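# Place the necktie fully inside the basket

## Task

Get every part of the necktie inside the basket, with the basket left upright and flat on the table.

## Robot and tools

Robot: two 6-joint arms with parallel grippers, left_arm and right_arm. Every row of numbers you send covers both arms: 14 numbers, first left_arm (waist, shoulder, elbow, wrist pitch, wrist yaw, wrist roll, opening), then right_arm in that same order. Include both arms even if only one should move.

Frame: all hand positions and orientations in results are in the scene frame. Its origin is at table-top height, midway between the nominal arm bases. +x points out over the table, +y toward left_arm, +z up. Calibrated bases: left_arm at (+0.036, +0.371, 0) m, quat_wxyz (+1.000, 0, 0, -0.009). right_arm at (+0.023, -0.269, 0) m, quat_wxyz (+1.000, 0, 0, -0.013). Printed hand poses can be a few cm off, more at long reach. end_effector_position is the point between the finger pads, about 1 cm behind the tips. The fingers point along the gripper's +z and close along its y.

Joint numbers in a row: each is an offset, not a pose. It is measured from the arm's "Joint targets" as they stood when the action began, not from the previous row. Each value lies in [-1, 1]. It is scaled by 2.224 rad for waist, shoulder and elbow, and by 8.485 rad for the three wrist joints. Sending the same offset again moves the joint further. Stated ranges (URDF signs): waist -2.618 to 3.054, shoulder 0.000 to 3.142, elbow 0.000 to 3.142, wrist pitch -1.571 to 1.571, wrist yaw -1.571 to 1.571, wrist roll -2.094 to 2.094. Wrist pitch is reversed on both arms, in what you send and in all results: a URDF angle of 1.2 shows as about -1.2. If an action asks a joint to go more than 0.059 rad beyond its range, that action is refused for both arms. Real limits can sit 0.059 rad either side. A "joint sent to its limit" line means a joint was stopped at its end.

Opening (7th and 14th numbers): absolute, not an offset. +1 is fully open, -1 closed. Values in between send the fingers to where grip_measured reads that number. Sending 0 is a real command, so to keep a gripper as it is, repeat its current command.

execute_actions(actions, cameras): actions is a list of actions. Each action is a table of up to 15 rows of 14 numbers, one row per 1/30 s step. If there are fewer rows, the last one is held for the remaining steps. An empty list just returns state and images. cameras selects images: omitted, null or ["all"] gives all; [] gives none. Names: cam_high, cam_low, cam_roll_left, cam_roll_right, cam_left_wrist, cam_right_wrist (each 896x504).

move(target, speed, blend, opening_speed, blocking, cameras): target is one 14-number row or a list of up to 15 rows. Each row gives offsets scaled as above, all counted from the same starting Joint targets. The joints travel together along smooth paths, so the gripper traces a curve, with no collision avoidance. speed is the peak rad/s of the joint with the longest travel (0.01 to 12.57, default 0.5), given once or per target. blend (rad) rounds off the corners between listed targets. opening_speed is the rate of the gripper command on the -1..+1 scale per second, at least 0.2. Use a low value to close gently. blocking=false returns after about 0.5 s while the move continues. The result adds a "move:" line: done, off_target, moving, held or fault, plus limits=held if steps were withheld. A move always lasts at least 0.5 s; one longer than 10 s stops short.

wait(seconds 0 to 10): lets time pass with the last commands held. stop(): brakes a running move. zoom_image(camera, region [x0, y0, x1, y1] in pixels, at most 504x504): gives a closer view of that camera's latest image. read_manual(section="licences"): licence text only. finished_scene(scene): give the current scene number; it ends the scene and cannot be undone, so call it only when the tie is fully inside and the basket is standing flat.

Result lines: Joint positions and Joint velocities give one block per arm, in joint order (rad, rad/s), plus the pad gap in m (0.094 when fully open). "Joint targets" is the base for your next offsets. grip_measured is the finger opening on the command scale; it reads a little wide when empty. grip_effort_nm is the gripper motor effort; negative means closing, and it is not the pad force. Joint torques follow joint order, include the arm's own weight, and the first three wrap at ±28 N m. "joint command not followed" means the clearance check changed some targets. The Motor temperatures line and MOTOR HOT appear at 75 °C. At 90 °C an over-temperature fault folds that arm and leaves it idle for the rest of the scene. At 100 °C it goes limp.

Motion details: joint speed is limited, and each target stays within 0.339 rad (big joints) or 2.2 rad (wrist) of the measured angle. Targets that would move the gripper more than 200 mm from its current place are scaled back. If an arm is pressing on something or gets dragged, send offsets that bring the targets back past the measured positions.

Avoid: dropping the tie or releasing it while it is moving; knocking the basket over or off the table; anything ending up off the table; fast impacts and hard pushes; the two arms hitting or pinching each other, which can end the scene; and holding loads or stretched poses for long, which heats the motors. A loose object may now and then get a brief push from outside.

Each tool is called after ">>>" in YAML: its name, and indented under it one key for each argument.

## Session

>>> execute_actions:
  actions: []

Scene clock: 0.00 s.
left_arm: end_effector_position=(+0.3244, +0.3707, +0.3251) grip_measured=+1.000 grip_effort_nm=n/a end_effector_quat_wxyz=(+0.676, +0.036, +0.717, +0.165) | right_arm: end_effector_position=(+0.3292, -0.2701, +0.2326) grip_measured=+1.000 grip_effort_nm=n/a end_effector_quat_wxyz=(+0.598, -0.191, +0.775, +0.070)
Joint positions: left_arm=[-0.277 0.61 0.623 0.048 -0.484 0.274 0.094] | right_arm=[-0.374 0.822 0.563 0.116 -0.722 -0.38 0.094]
Joint velocities: within noise
Joint torques (N m): no reading
Motor temperatures (°C): left_arm=[21 28 27 25 20 24 21] | right_arm=[24 25 26 23 25 23 21]
Heat: left arm: 28 °C; right arm: 26 °C.
Joint targets: left_arm=[-0.277 0.604 0.637 0.036 -0.485 0.271] | right_arm=[-0.374 0.815 0.576 0.111 -0.728 -0.378]
Tool commands: left_gripper/opening=+1.0 right_gripper/opening=+1.0

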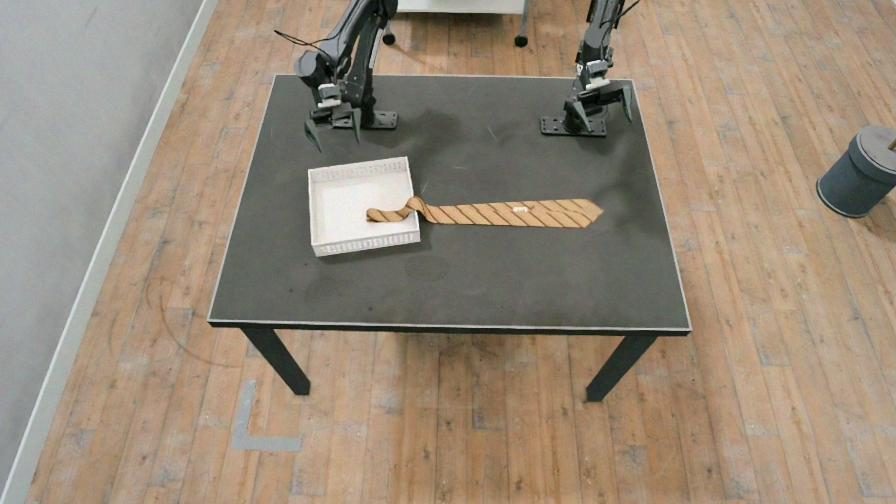

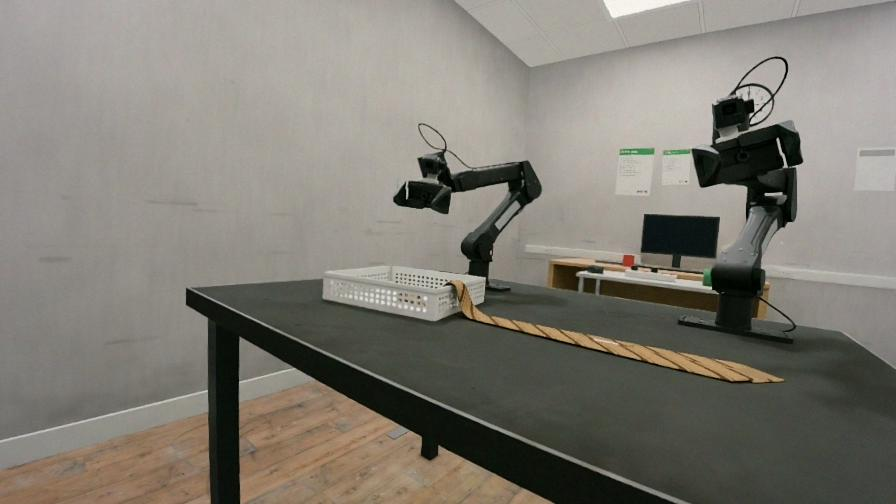

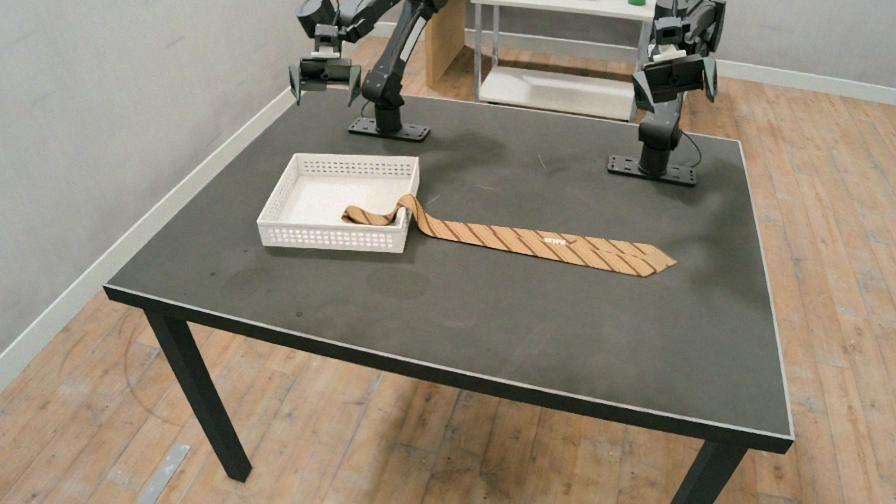

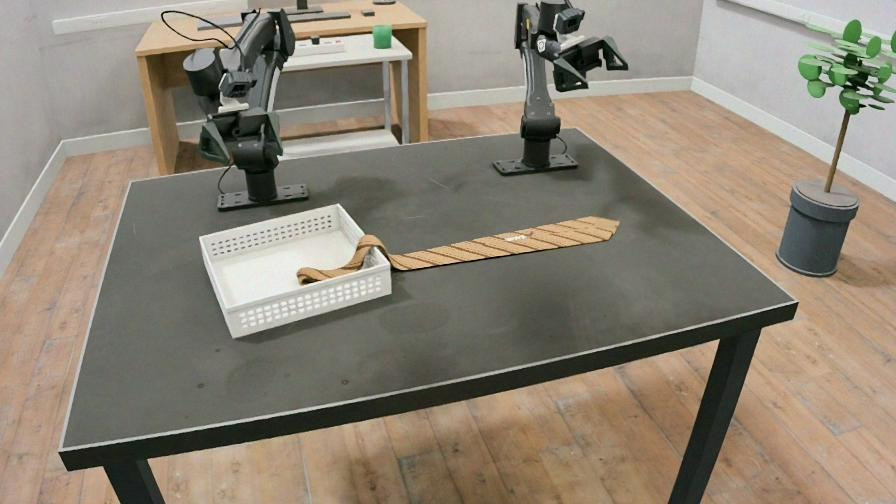

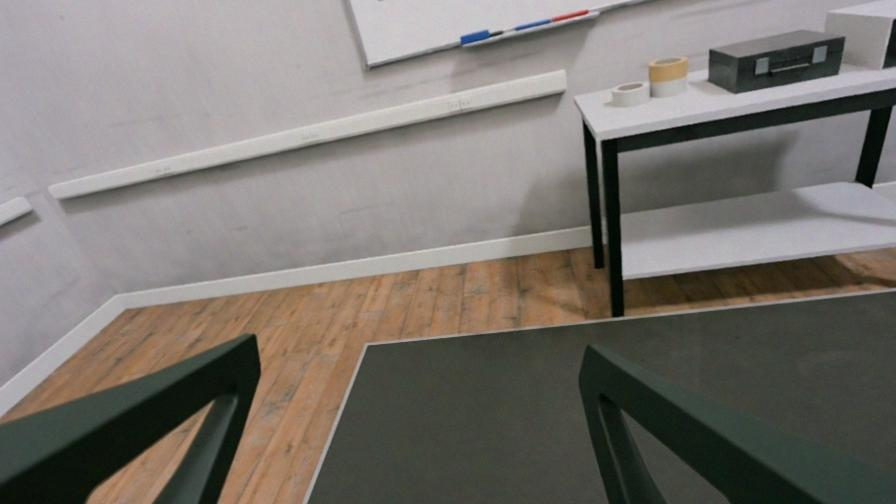

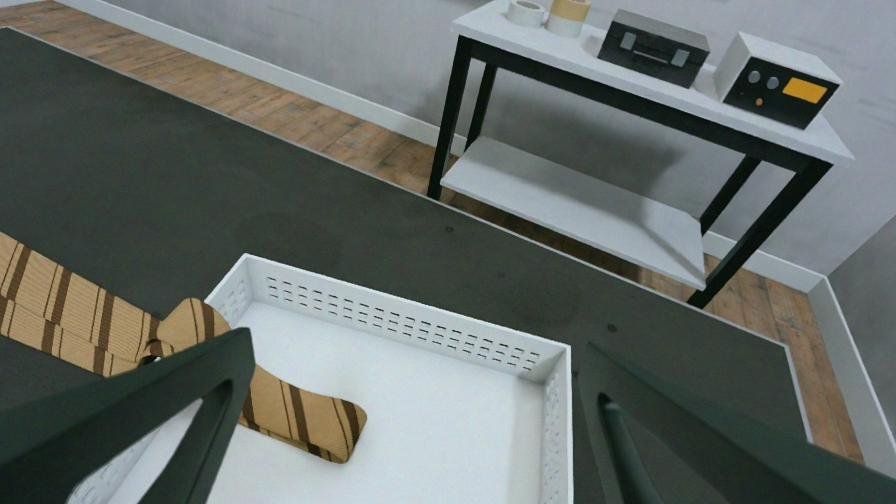

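>>> move:
  target: [0.1448,0.5418,0.4069,0.1494,0.0572,-0.2139,1,0.5279,0.6304,0.6524,0.1236,0.0858,0.2862,1]
  speed: 1.0
  cameras: ["cam_high","cam_left_wrist","cam_right_wrist"]

Scene clock: 9.10 s.
left_arm: end_effector_position=(+0.3681, +0.3798, +0.1129) grip_measured=+1.000 grip_effort_nm=-0.042 end_effector_quat_wxyz=(+0.001, +0.702, -0.712, -0.003) | right_arm: end_effector_position=(+0.3629, +0.0727, +0.1004) grip_measured=+1.000 grip_effort_nm=-0.027 end_effector_quat_wxyz=(+0.008, +0.587, +0.802, +0.114)
Joint positions: left_arm=[0.041 1.807 1.511 1.28 -0.003 -1.533 0.094] | right_arm=[0.805 2.195 1.993 1.141 -0.019 2.045 0.094]
Joint torques (N m): left_arm=[0.42 -8.16 8.66 0.07 0.05 -0.16] | right_arm=[-0.59 -10.5 10.02 -0.58 0.2 0.02]
Heat: left arm: 30 °C; right arm: 28 °C.
Joint targets: left_arm=[0.045 1.809 1.542 1.304 0.000 -1.543] | right_arm=[0.800 2.218 2.027 1.160 0.000 2.050]
move: done
Images, in order (width x height): cam_high 896x504, cam_left_wrist 896x504, cam_right_wrist 896x504.

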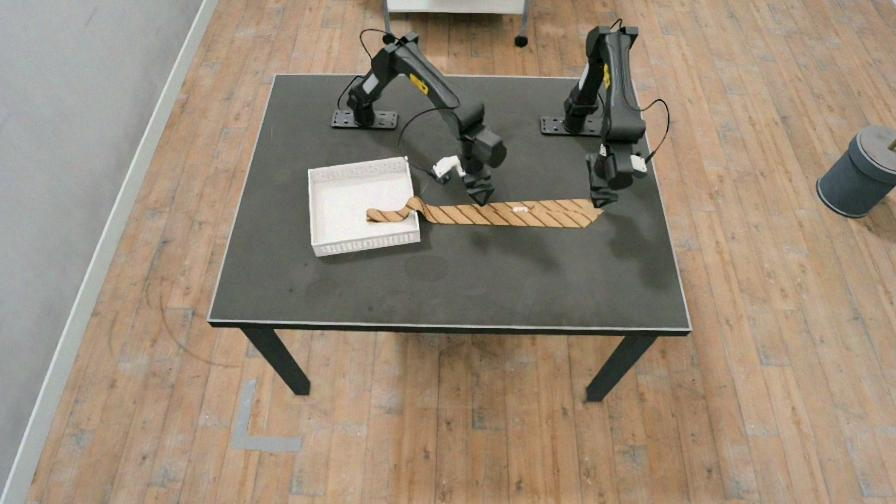

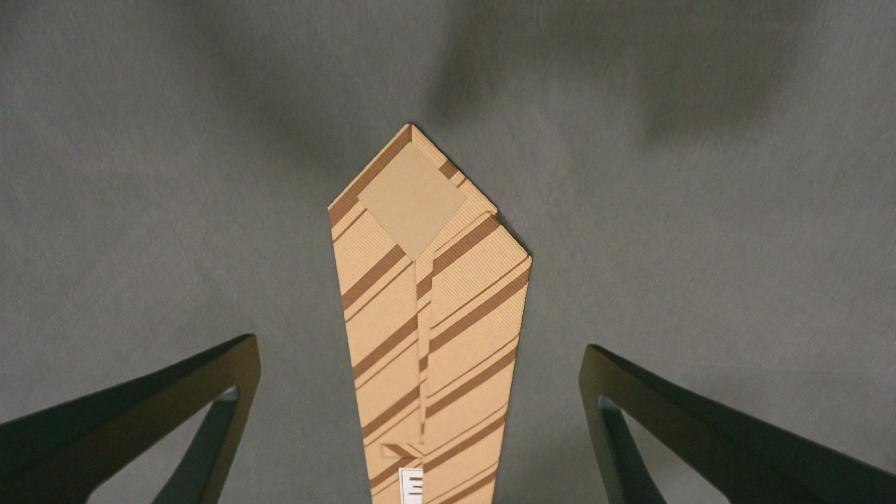

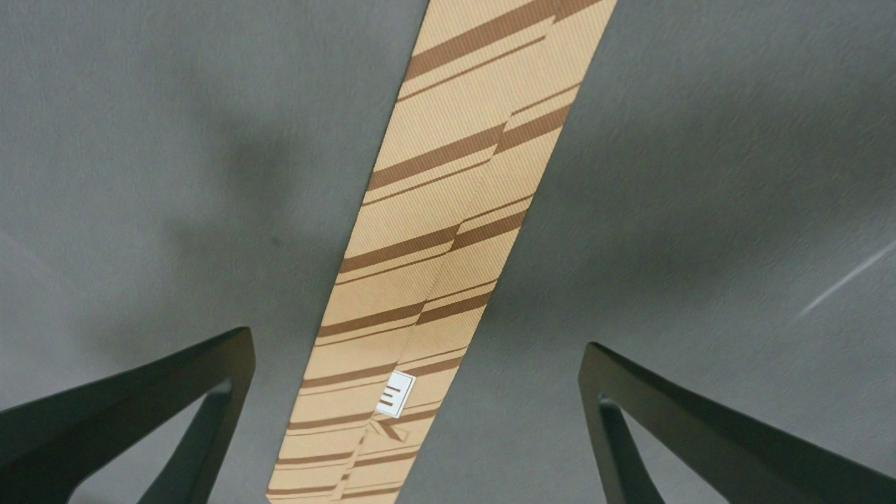

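>>> move:
  target: [0.0112,0.0259,-0.1621,-0.0493,0,0.0028,1,-0.0135,0.0481,-0.0643,-0.0178,0,0.0024,1]
  speed: 0.2
  cameras: ["cam_low","cam_left_wrist","cam_right_wrist"]

Scene clock: 16.27 s.
left_arm: end_effector_position=(+0.3626, +0.3868, +0.0210) grip_measured=+1.000 grip_effort_nm=-0.042 end_effector_quat_wxyz=(-0.004, +0.708, -0.706, +0.003) | right_arm: end_effector_position=(+0.3730, +0.0633, +0.0305) grip_measured=+1.000 grip_effort_nm=-0.022 end_effector_quat_wxyz=(+0.003, +0.609, +0.790, +0.079)
Joint positions: left_arm=[0.063 1.856 1.198 0.903 -0.002 -1.529 0.094] | right_arm=[0.777 2.297 1.897 1.013 -0.019 2.065 0.094]
Joint torques (N m): left_arm=[0.58 -7.46 4.4 -0.32 0.03 0.1] | right_arm=[-0.73 -10.56 5.72 -0.72 0.2 0.04]
Heat: left arm: 31 °C; right arm: 28 °C.
Joint targets: left_arm=[0.069 1.867 1.182 0.885 0.000 -1.520] | right_arm=[0.770 2.325 1.885 1.009 0.000 2.070]
move: done
Images, in order (width x height): cam_low 896x504, cam_left_wrist 896x504, cam_right_wrist 896x504.

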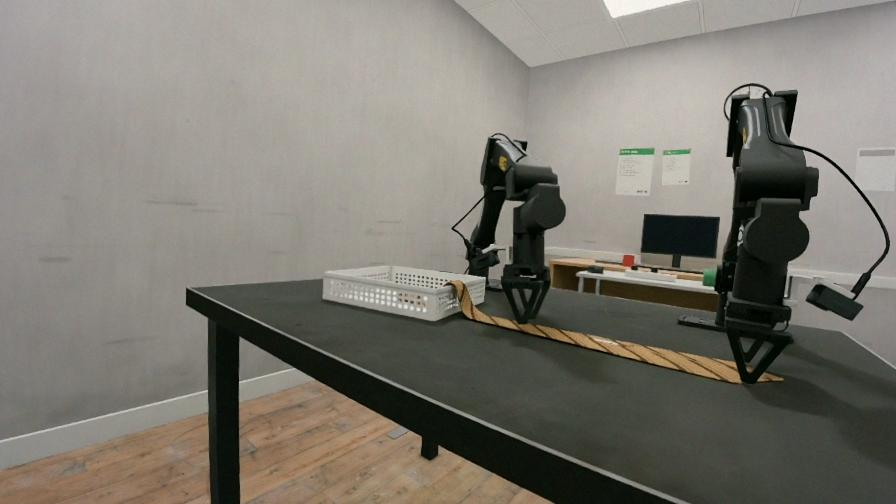

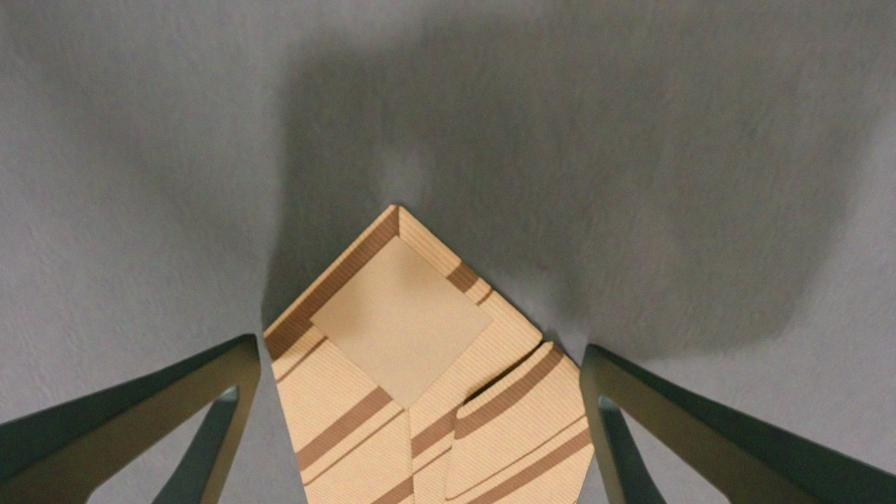

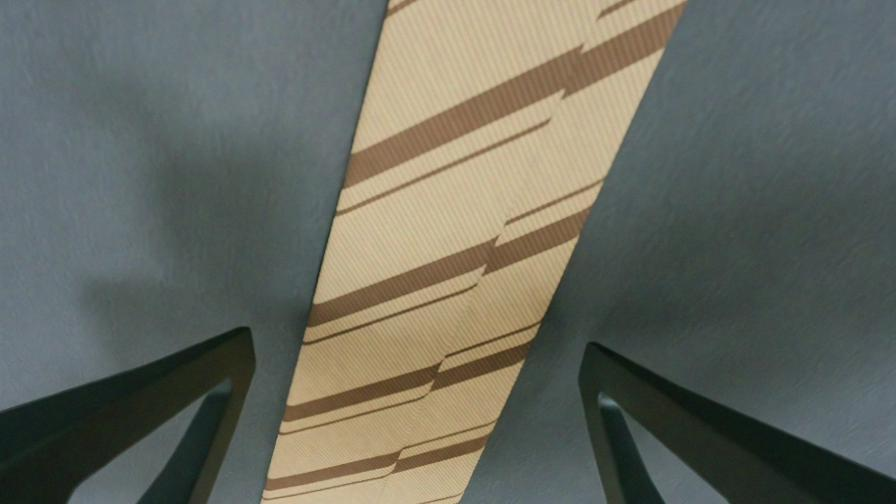

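>>> move:
  target:
    - [0,0.0054,-0.0081,-0.0035,0,0,1,0,0.0062,-0.022,-0.0074,0,0,1]
    - [0,0.0054,-0.0081,-0.0035,0,0,-0.2,0,0.0062,-0.022,-0.0074,0,0,-0.2]
  speed: 0.15
  opening_speed: 1.0
  cameras: ["cam_low","cam_left_wrist","cam_right_wrist"]

Scene clock: 20.93 s.
left_arm: end_effector_position=(+0.3695, +0.3869, +0.0195) grip_measured=-0.197 grip_effort_nm=-0.183 end_effector_quat_wxyz=(-0.015, +0.708, -0.706, +0.013) | right_arm: end_effector_position=(+0.3744, +0.0646, +0.0199) grip_measured=-0.197 grip_effort_nm=-0.164 end_effector_quat_wxyz=(+0.004, +0.610, +0.788, +0.085)
Joint positions: left_arm=[0.063 1.856 1.191 0.865 0 -1.529 0.038] | right_arm=[0.777 2.3 1.858 0.958 -0.019 2.069 0.038]
Joint torques (N m): left_arm=[0.58 -6.54 3.56 -0.31 0.02 0.09] | right_arm=[-0.66 -9.65 4.93 -0.8 0.19 0.04]
Heat: left arm: 30 °C; right arm: 28 °C.
Joint targets: left_arm=[0.069 1.879 1.164 0.856 0.000 -1.520] | right_arm=[0.770 2.338 1.836 0.946 0.000 2.070]
move: off_target (right_arm); target 2's new numbers were sent with left_arm's wrist pitch 0.040 rad from that target; right_arm: the shoulder is farthest, 0.039 rad from its target
Images, in order (width x height): cam_low 896x504, cam_left_wrist 896x504, cam_right_wrist 896x504.

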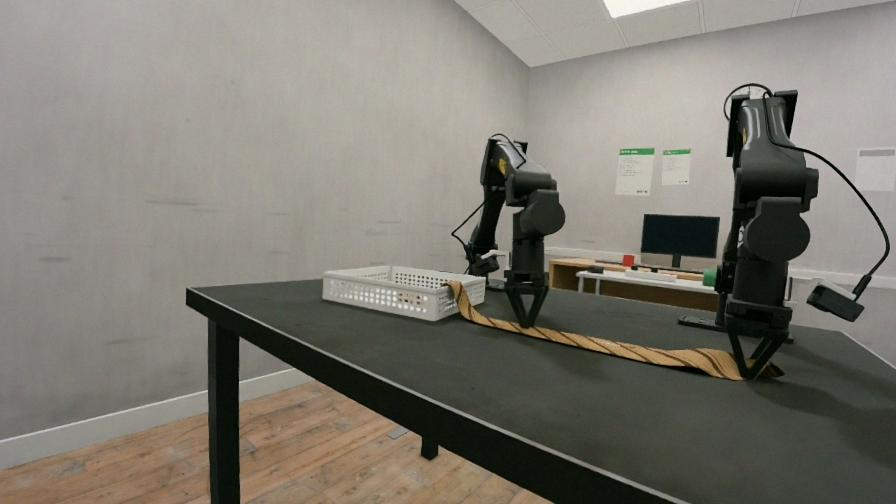

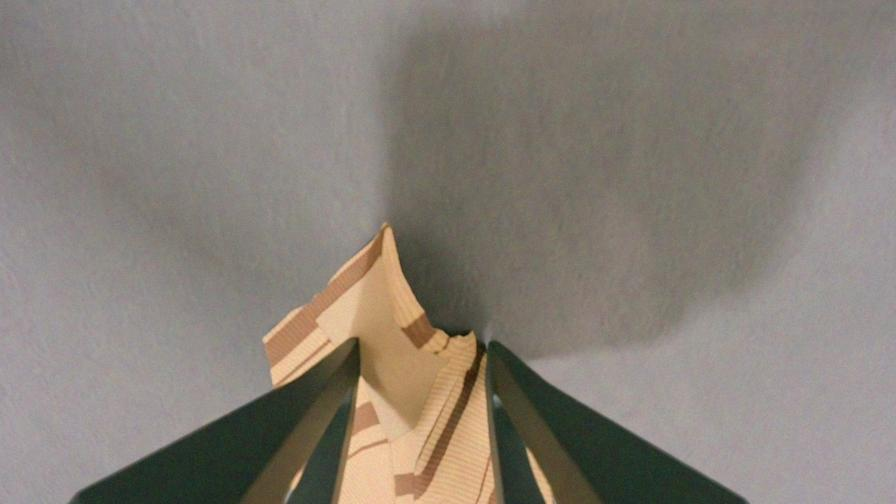

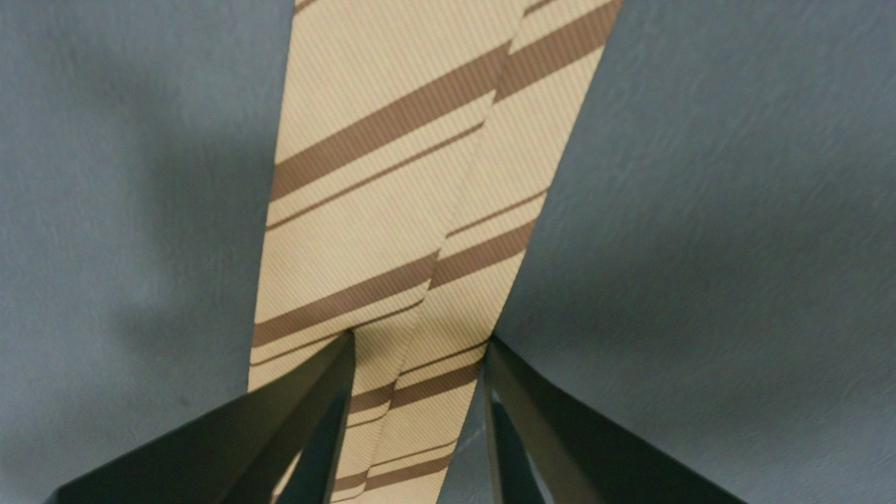

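>>> move:
  target:
    - [0,0,0,0,0,0,-1,0,0,0,0,0,0,1]
    - [0,0,0,0,0,0,-1,-0.0068,0.0166,0.0076,-0.0024,0,0,1]
    - [0,0,0,0,0,0,-1,-0.0068,0.0166,0.0076,-0.0024,0,0,-0.2]
  speed: 0.15
  opening_speed: 1.2
  cameras: ["cam_low","cam_left_wrist","cam_right_wrist"]

Scene clock: 25.87 s.
left_arm: end_effector_position=(+0.3695, +0.3868, +0.0195) grip_measured=-0.878 grip_effort_nm=-1.048 end_effector_quat_wxyz=(-0.015, +0.708, -0.706, +0.013) | right_arm: end_effector_position=(+0.3794, +0.0640, +0.0185) grip_measured=-0.197 grip_effort_nm=-0.188 end_effector_quat_wxyz=(-0.007, +0.617, +0.782, +0.091)
Joint positions: left_arm=[0.063 1.856 1.191 0.865 0 -1.529 0.006] | right_arm=[0.76 2.308 1.864 0.949 -0.045 2.074 0.038]
Joint torques (N m): left_arm=[0.59 -6.53 3.58 -0.31 0.02 0.09] | right_arm=[-0.47 -7.39 5.78 -0.95 0.47 -0.03]
Heat: left arm: 30 °C; right arm: 29 °C.
Joint targets: left_arm=[0.069 1.879 1.164 0.856 0.000 -1.520] | right_arm=[0.755 2.376 1.852 0.925 0.000 2.070]
move: off_target (right_arm); target 3's new numbers were sent with right_arm's shoulder 0.075 rad from that target; right_arm: the shoulder is farthest, 0.067 rad from its target
Images, in order (width x height): cam_low 896x504, cam_left_wrist 896x504, cam_right_wrist 896x504.

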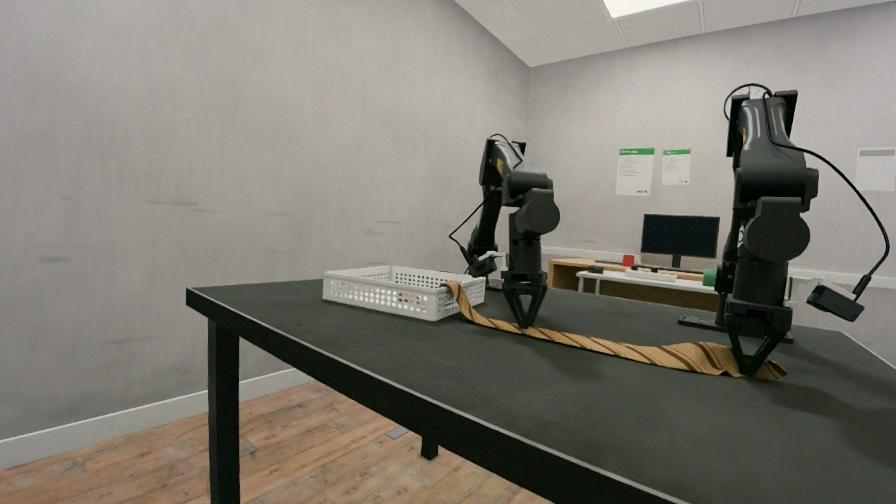

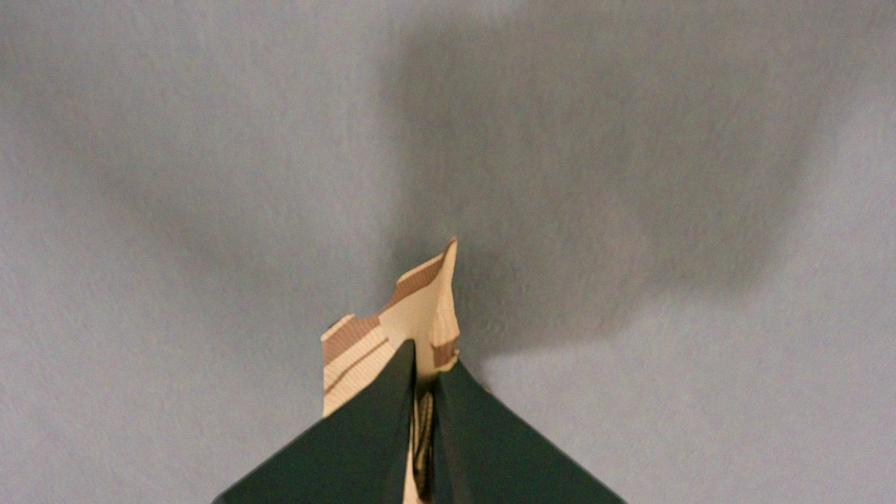

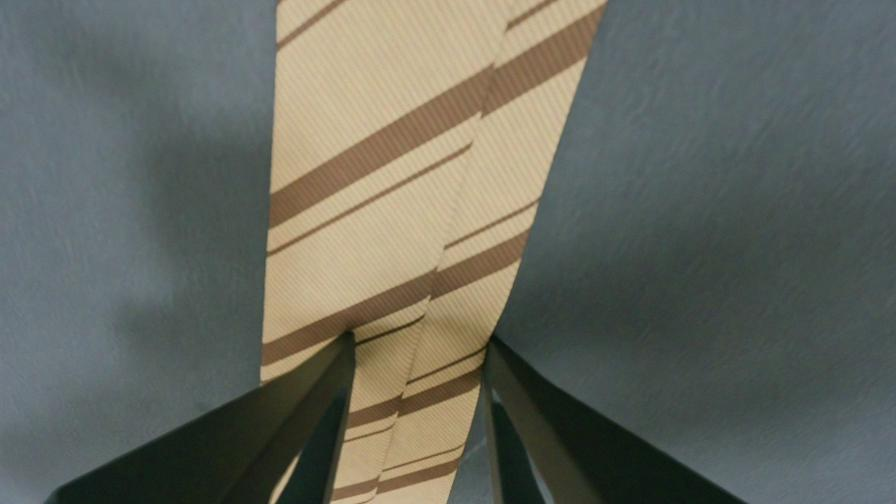

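>>> move:
  target: [0,0,0,0,0,0,-1,0,0,0,0,0,0,-1]
  opening_speed: 1.0
  cameras: ["cam_low","cam_right_wrist"]

Scene clock: 28.07 s.
left_arm: end_effector_position=(+0.3695, +0.3868, +0.0195) grip_measured=-0.878 grip_effort_nm=-1.057 end_effector_quat_wxyz=(-0.015, +0.708, -0.706, +0.013) | right_arm: end_effector_position=(+0.3847, +0.0648, +0.0174) grip_measured=-0.991 grip_effort_nm=-0.510 end_effector_quat_wxyz=(+0.002, +0.617, +0.781, +0.097)
Joint positions: left_arm=[0.063 1.856 1.191 0.865 0 -1.529 0.006] | right_arm=[0.76 2.312 1.864 0.929 -0.028 2.074 0]
Joint torques (N m): left_arm=[0.59 -6.52 3.58 -0.31 0.02 0.09] | right_arm=[-0.42 -7.77 5.91 -0.75 0.31 -0.03]
Heat: left arm: 30 °C; right arm: 29 °C.
Joint targets: left_arm=[0.069 1.879 1.164 0.856 0.000 -1.520] | right_arm=[0.755 2.375 1.853 0.926 0.000 2.070]
move: off_target (right_arm); right_arm: the shoulder is farthest, 0.064 rad from its target
Images, in order (width x height): cam_low 896x504, cam_right_wrist 896x504.

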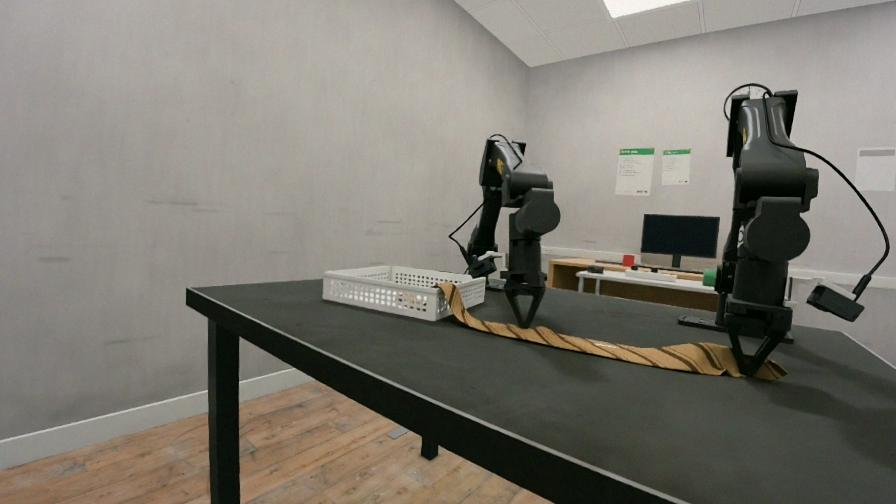

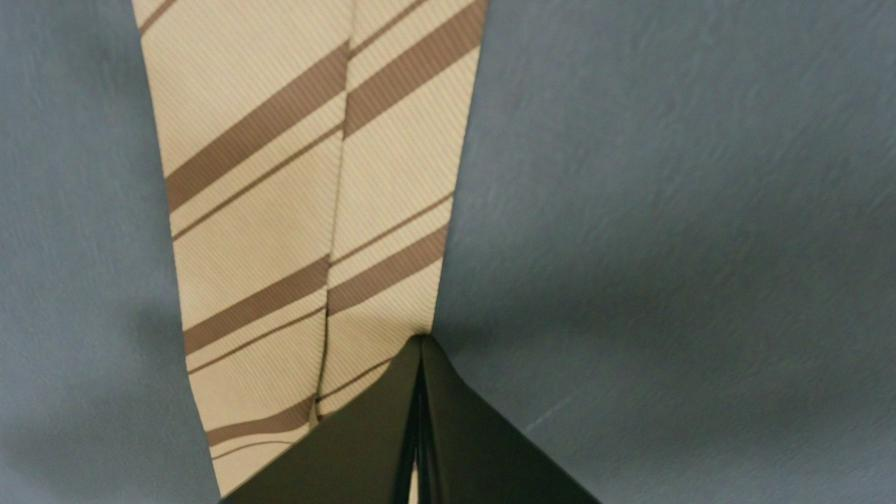

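>>> move:
  target:
    - [0,0,0,0,0,0,-1,0,-0.012,0.065,0.014,0,0,-1]
    - [0,0,0,0,0,0,-1,-0.0139,-0.0103,0.0917,0.0152,0,0,1]
  speed: 0.4
  cameras: ["cam_right_wrist"]

Scene clock: 31.93 s.
left_arm: end_effector_position=(+0.3695, +0.3868, +0.0195) grip_measured=-0.878 grip_effort_nm=-1.053 end_effector_quat_wxyz=(-0.015, +0.708, -0.706, +0.013) | right_arm: end_effector_position=(+0.4117, +0.0617, +0.0535) grip_measured=+0.998 grip_effort_nm=0.100 end_effector_quat_wxyz=(+0.013, +0.630, +0.768, +0.116)
Joint positions: left_arm=[0.063 1.856 1.191 0.865 0 -1.529 0.006] | right_arm=[0.724 2.328 2.028 1.036 -0.017 2.074 0.094]
Joint torques (N m): left_arm=[0.61 -6.54 3.56 -0.31 0.02 0.09] | right_arm=[0.09 -11.34 9.51 -0.62 0.17 -0.02]
Motor temperatures (°C): left_arm=[21 30 29 25 20 24 22] | right_arm=[24 30 28 24 25 23 21]
Heat: left arm: 30 °C; right arm: 30 °C.
Joint targets: left_arm=[0.069 1.879 1.164 0.856 0.000 -1.520] | right_arm=[0.724 2.352 2.056 1.054 0.000 2.070]
move: done
Images, in order (width x height): cam_right_wrist 896x504.

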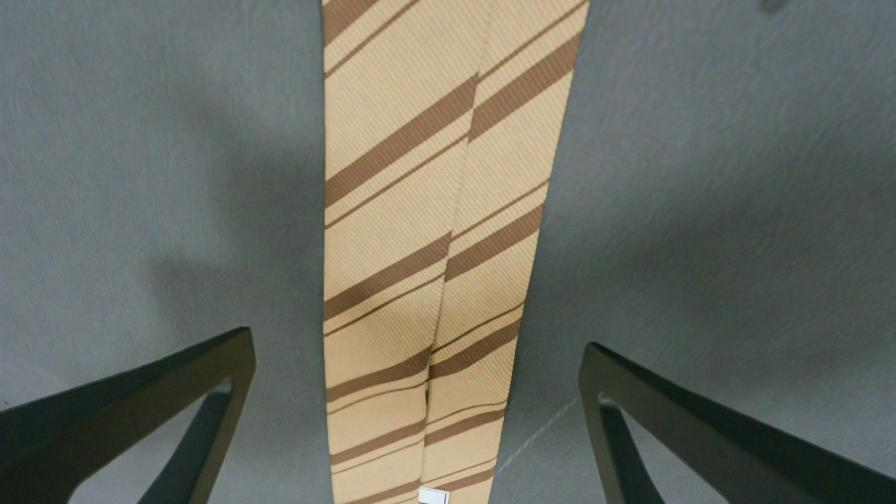

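>>> move:
  target:
    - [0,0,0,0,0,0,-1,0,0.0099,-0.0535,-0.0167,0,0,1]
    - [0,0,0,0,0,0,-1,0,0.0099,-0.0535,-0.0167,0,0,-0.1]
  speed: 0.15
  opening_speed: 1.0
  cameras: ["cam_right_wrist","cam_roll_left"]

Scene clock: 35.73 s.
left_arm: end_effector_position=(+0.3695, +0.3868, +0.0195) grip_measured=-0.878 grip_effort_nm=-1.053 end_effector_quat_wxyz=(-0.015, +0.708, -0.706, +0.013) | right_arm: end_effector_position=(+0.4166, +0.0659, +0.0286) grip_measured=-0.098 grip_effort_nm=-0.139 end_effector_quat_wxyz=(+0.016, +0.629, +0.767, +0.128)
Joint positions: left_arm=[0.063 1.856 1.191 0.865 0 -1.529 0.006] | right_arm=[0.724 2.345 1.951 0.918 -0.017 2.074 0.042]
Joint torques (N m): left_arm=[0.61 -6.53 3.59 -0.31 0.02 0.09] | right_arm=[0.02 -10.92 5.79 -0.9 0.19 -0.01]
Heat: left arm: 30 °C; right arm: 31 °C.
Joint targets: left_arm=[0.069 1.879 1.164 0.856 0.000 -1.520] | right_arm=[0.724 2.375 1.937 0.913 0.000 2.070]
move: done
Images, in order (width x height): cam_roll_left 896x504, cam_right_wrist 896x504.

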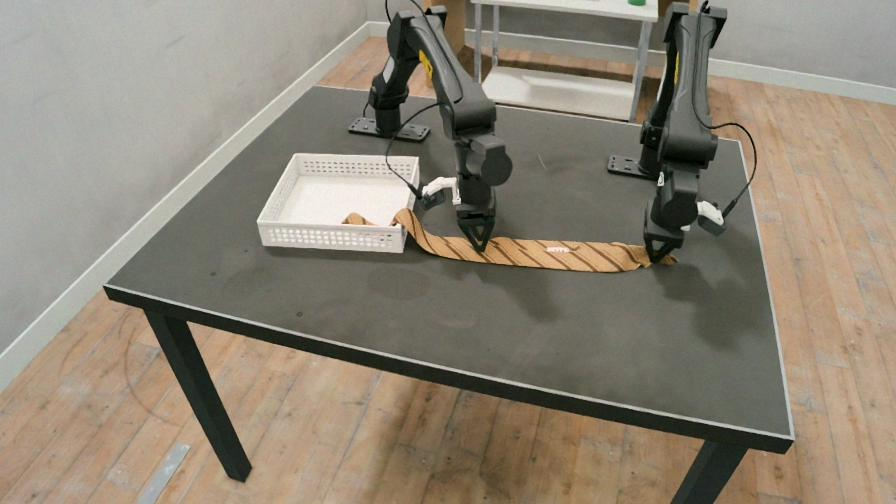

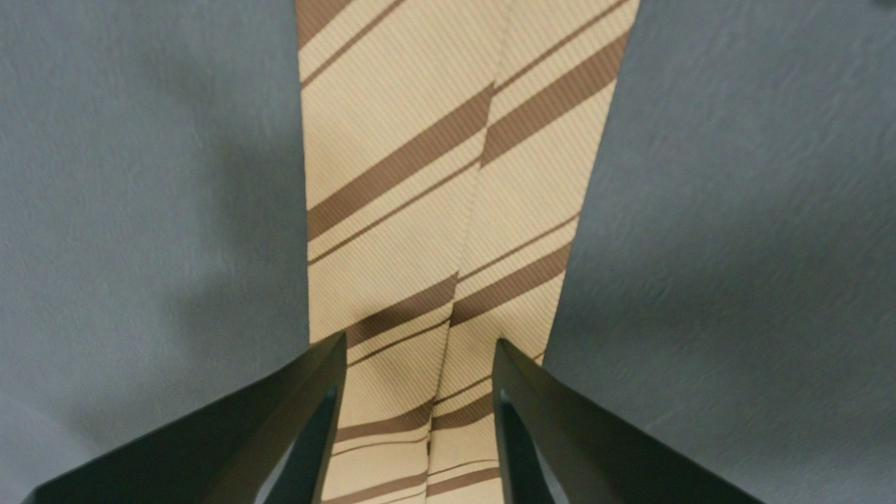

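>>> move:
  target:
    - [0,0,0,0,0,0,-1,0,0,0,0,0,0,1]
    - [0,0,0,0,0,0,-1,0,0.0063,-0.0216,-0.0073,0,0,1]
    - [0,0,0,0,0,0,-1,0,0.0063,-0.0216,-0.0073,0,0,-0.1]
  speed: 0.15
  opening_speed: 1.5
  cameras: ["cam_right_wrist"]

Scene clock: 39.97 s.
left_arm: end_effector_position=(+0.3695, +0.3868, +0.0195) grip_measured=-0.878 grip_effort_nm=-1.053 end_effector_quat_wxyz=(-0.015, +0.708, -0.706, +0.013) | right_arm: end_effector_position=(+0.4041, +0.0642, +0.0198) grip_measured=-0.097 grip_effort_nm=-0.159 end_effector_quat_wxyz=(-0.003, +0.628, +0.770, +0.112)
Joint positions: left_arm=[0.063 1.856 1.191 0.865 0 -1.529 0.006] | right_arm=[0.726 2.345 1.924 0.931 -0.048 2.074 0.042]
Joint torques (N m): left_arm=[0.61 -6.54 3.58 -0.31 0.01 0.08] | right_arm=[-0.24 -9.73 4.01 -1.67 0.51 -0.03]
Heat: left arm: 30 °C; right arm: 32 °C.
Joint targets: left_arm=[0.069 1.879 1.164 0.856 0.000 -1.520] | right_arm=[0.724 2.389 1.889 0.851 0.000 2.070]
move: off_target (right_arm); target 3's new numbers were sent with right_arm's wrist pitch 0.050 rad from that target; right_arm: the wrist pitch is farthest, 0.080 rad from its target
Images, in order (width x height): cam_right_wrist 896x504.

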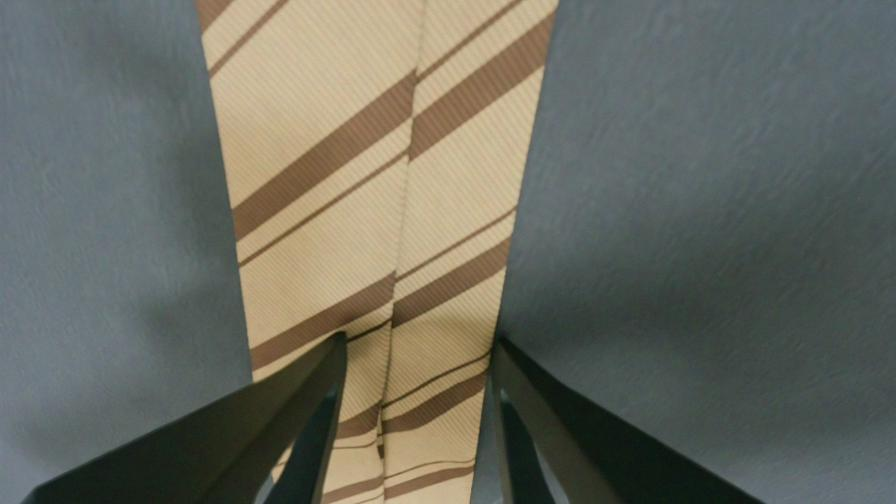

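>>> move:
  target:
    - [0,0,0,0,0,0,-1,0,-0.0135,0.076,0.0236,0,0,-0.1]
    - [0,0,0,0,0,0,-1,-0.018,0.0692,0.2325,0.0687,0,0.0024,1]
  speed: 0.4
  cameras: ["cam_right_wrist","cam_roll_left"]

Scene clock: 45.63 s.
left_arm: end_effector_position=(+0.3695, +0.3868, +0.0195) grip_measured=-0.878 grip_effort_nm=-1.062 end_effector_quat_wxyz=(-0.015, +0.708, -0.706, +0.013) | right_arm: end_effector_position=(+0.4053, +0.0354, +0.0525) grip_measured=+0.998 grip_effort_nm=0.105 end_effector_quat_wxyz=(-0.007, +0.652, +0.758, +0.013)
Joint positions: left_arm=[0.063 1.856 1.191 0.865 0 -1.529 0.006] | right_arm=[0.69 2.51 2.374 1.413 -0.019 2.085 0.094]
Joint torques (N m): left_arm=[0.61 -6.54 3.58 -0.31 0.03 0.09] | right_arm=[-0.72 -11.28 9.57 -0.18 0.18 0.05]
Heat: left arm: 30 °C; right arm: 33 °C.
Joint targets: left_arm=[0.069 1.879 1.164 0.856 0.000 -1.520] | right_arm=[0.684 2.542 2.407 1.434 0.000 2.090]
move: done
Images, in order (width x height): cam_roll_left 896x504, cam_right_wrist 896x504.

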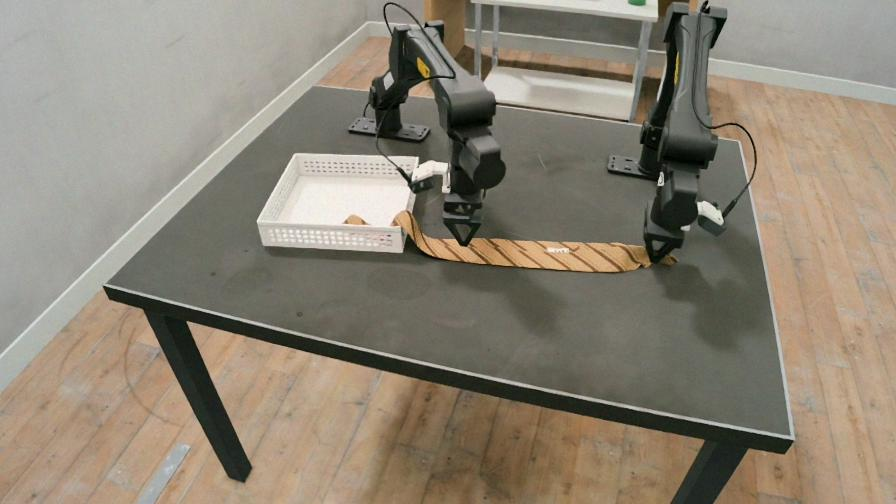

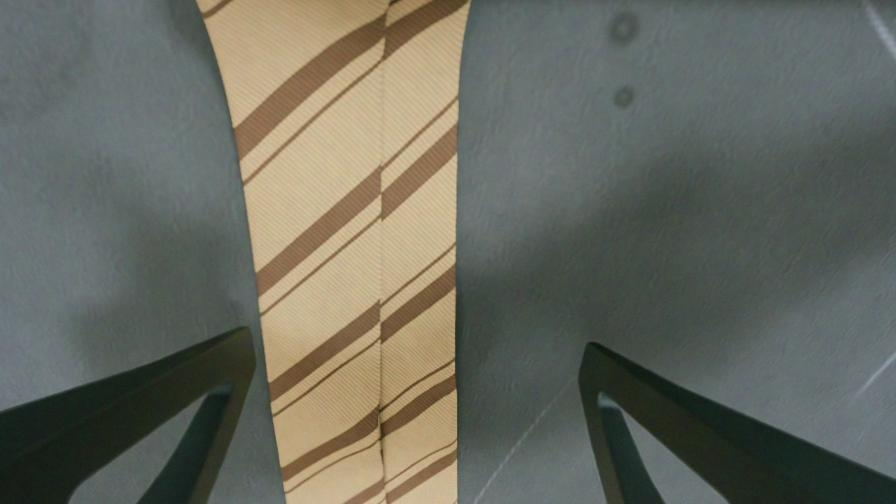

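>>> move:
  target:
    - [0,0,0,0,0,0,-1,-0.0198,0.0378,0.058,0.0055,0,0,1]
    - [0,0,0,0,0,0,-1,-0.0198,0.0279,-0.0144,-0.011,0,0,1]
  speed: 0.2
  cameras: ["cam_right_wrist"]

Scene clock: 49.73 s.
left_arm: end_effector_position=(+0.3695, +0.3868, +0.0195) grip_measured=-0.878 grip_effort_nm=-1.057 end_effector_quat_wxyz=(-0.015, +0.708, -0.706, +0.013) | right_arm: end_effector_position=(+0.4305, +0.0248, +0.0184) grip_measured=+0.998 grip_effort_nm=0.100 end_effector_quat_wxyz=(-0.005, +0.670, +0.742, +0.013)
Joint positions: left_arm=[0.063 1.856 1.191 0.865 0 -1.529 0.006] | right_arm=[0.644 2.592 2.392 1.348 -0.016 2.086 0.094]
Joint torques (N m): left_arm=[0.62 -6.54 3.59 -0.3 0.01 0.09] | right_arm=[-0.39 -13.41 5.04 -0.49 0.15 0.05]
Heat: left arm: 30 °C; right arm: 34 °C.
Joint targets: left_arm=[0.069 1.879 1.164 0.856 0.000 -1.520] | right_arm=[0.640 2.605 2.375 1.340 0.000 2.091]
move: done
Images, in order (width x height): cam_right_wrist 896x504.

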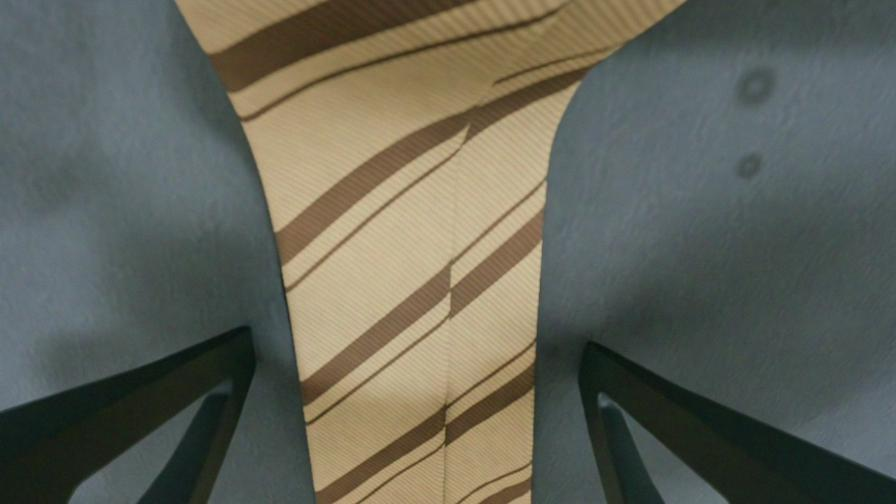

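>>> move:
  target:
    - [0,0,0,0,0,0,-1,0,0,-0.0112,-0.003,0,0,1]
    - [0,0,0,0,0,0,-1,0,0,-0.0112,-0.003,0,0,-1]
  speed: 0.15
  opening_speed: 1.0
  cameras: ["cam_right_wrist"]

Scene clock: 53.43 s.
left_arm: end_effector_position=(+0.3695, +0.3868, +0.0195) grip_measured=-0.878 grip_effort_nm=-1.057 end_effector_quat_wxyz=(-0.015, +0.708, -0.706, +0.013) | right_arm: end_effector_position=(+0.4325, +0.0257, +0.0164) grip_measured=-0.921 grip_effort_nm=-1.043 end_effector_quat_wxyz=(-0.003, +0.670, +0.742, +0.017)
Joint positions: left_arm=[0.063 1.856 1.191 0.865 0 -1.529 0.006] | right_arm=[0.644 2.592 2.384 1.331 -0.013 2.087 0.004]
Joint torques (N m): left_arm=[0.62 -6.52 3.58 -0.31 0.01 0.09] | right_arm=[-0.4 -13.45 3.64 -0.61 0.14 0.03]
Motor temperatures (°C): left_arm=[21 30 28 25 20 24 23] | right_arm=[24 36 28 24 25 23 21]
Heat: left arm: 30 °C; right arm: 36 °C.
Joint targets: left_arm=[0.069 1.879 1.164 0.856 0.000 -1.520] | right_arm=[0.640 2.605 2.350 1.315 0.000 2.091]
move: done
Images, in order (width x height): cam_right_wrist 896x504.

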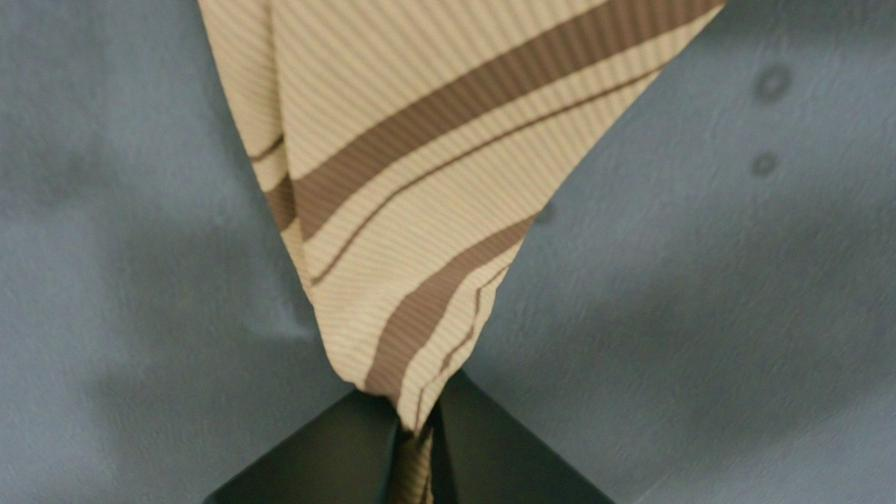

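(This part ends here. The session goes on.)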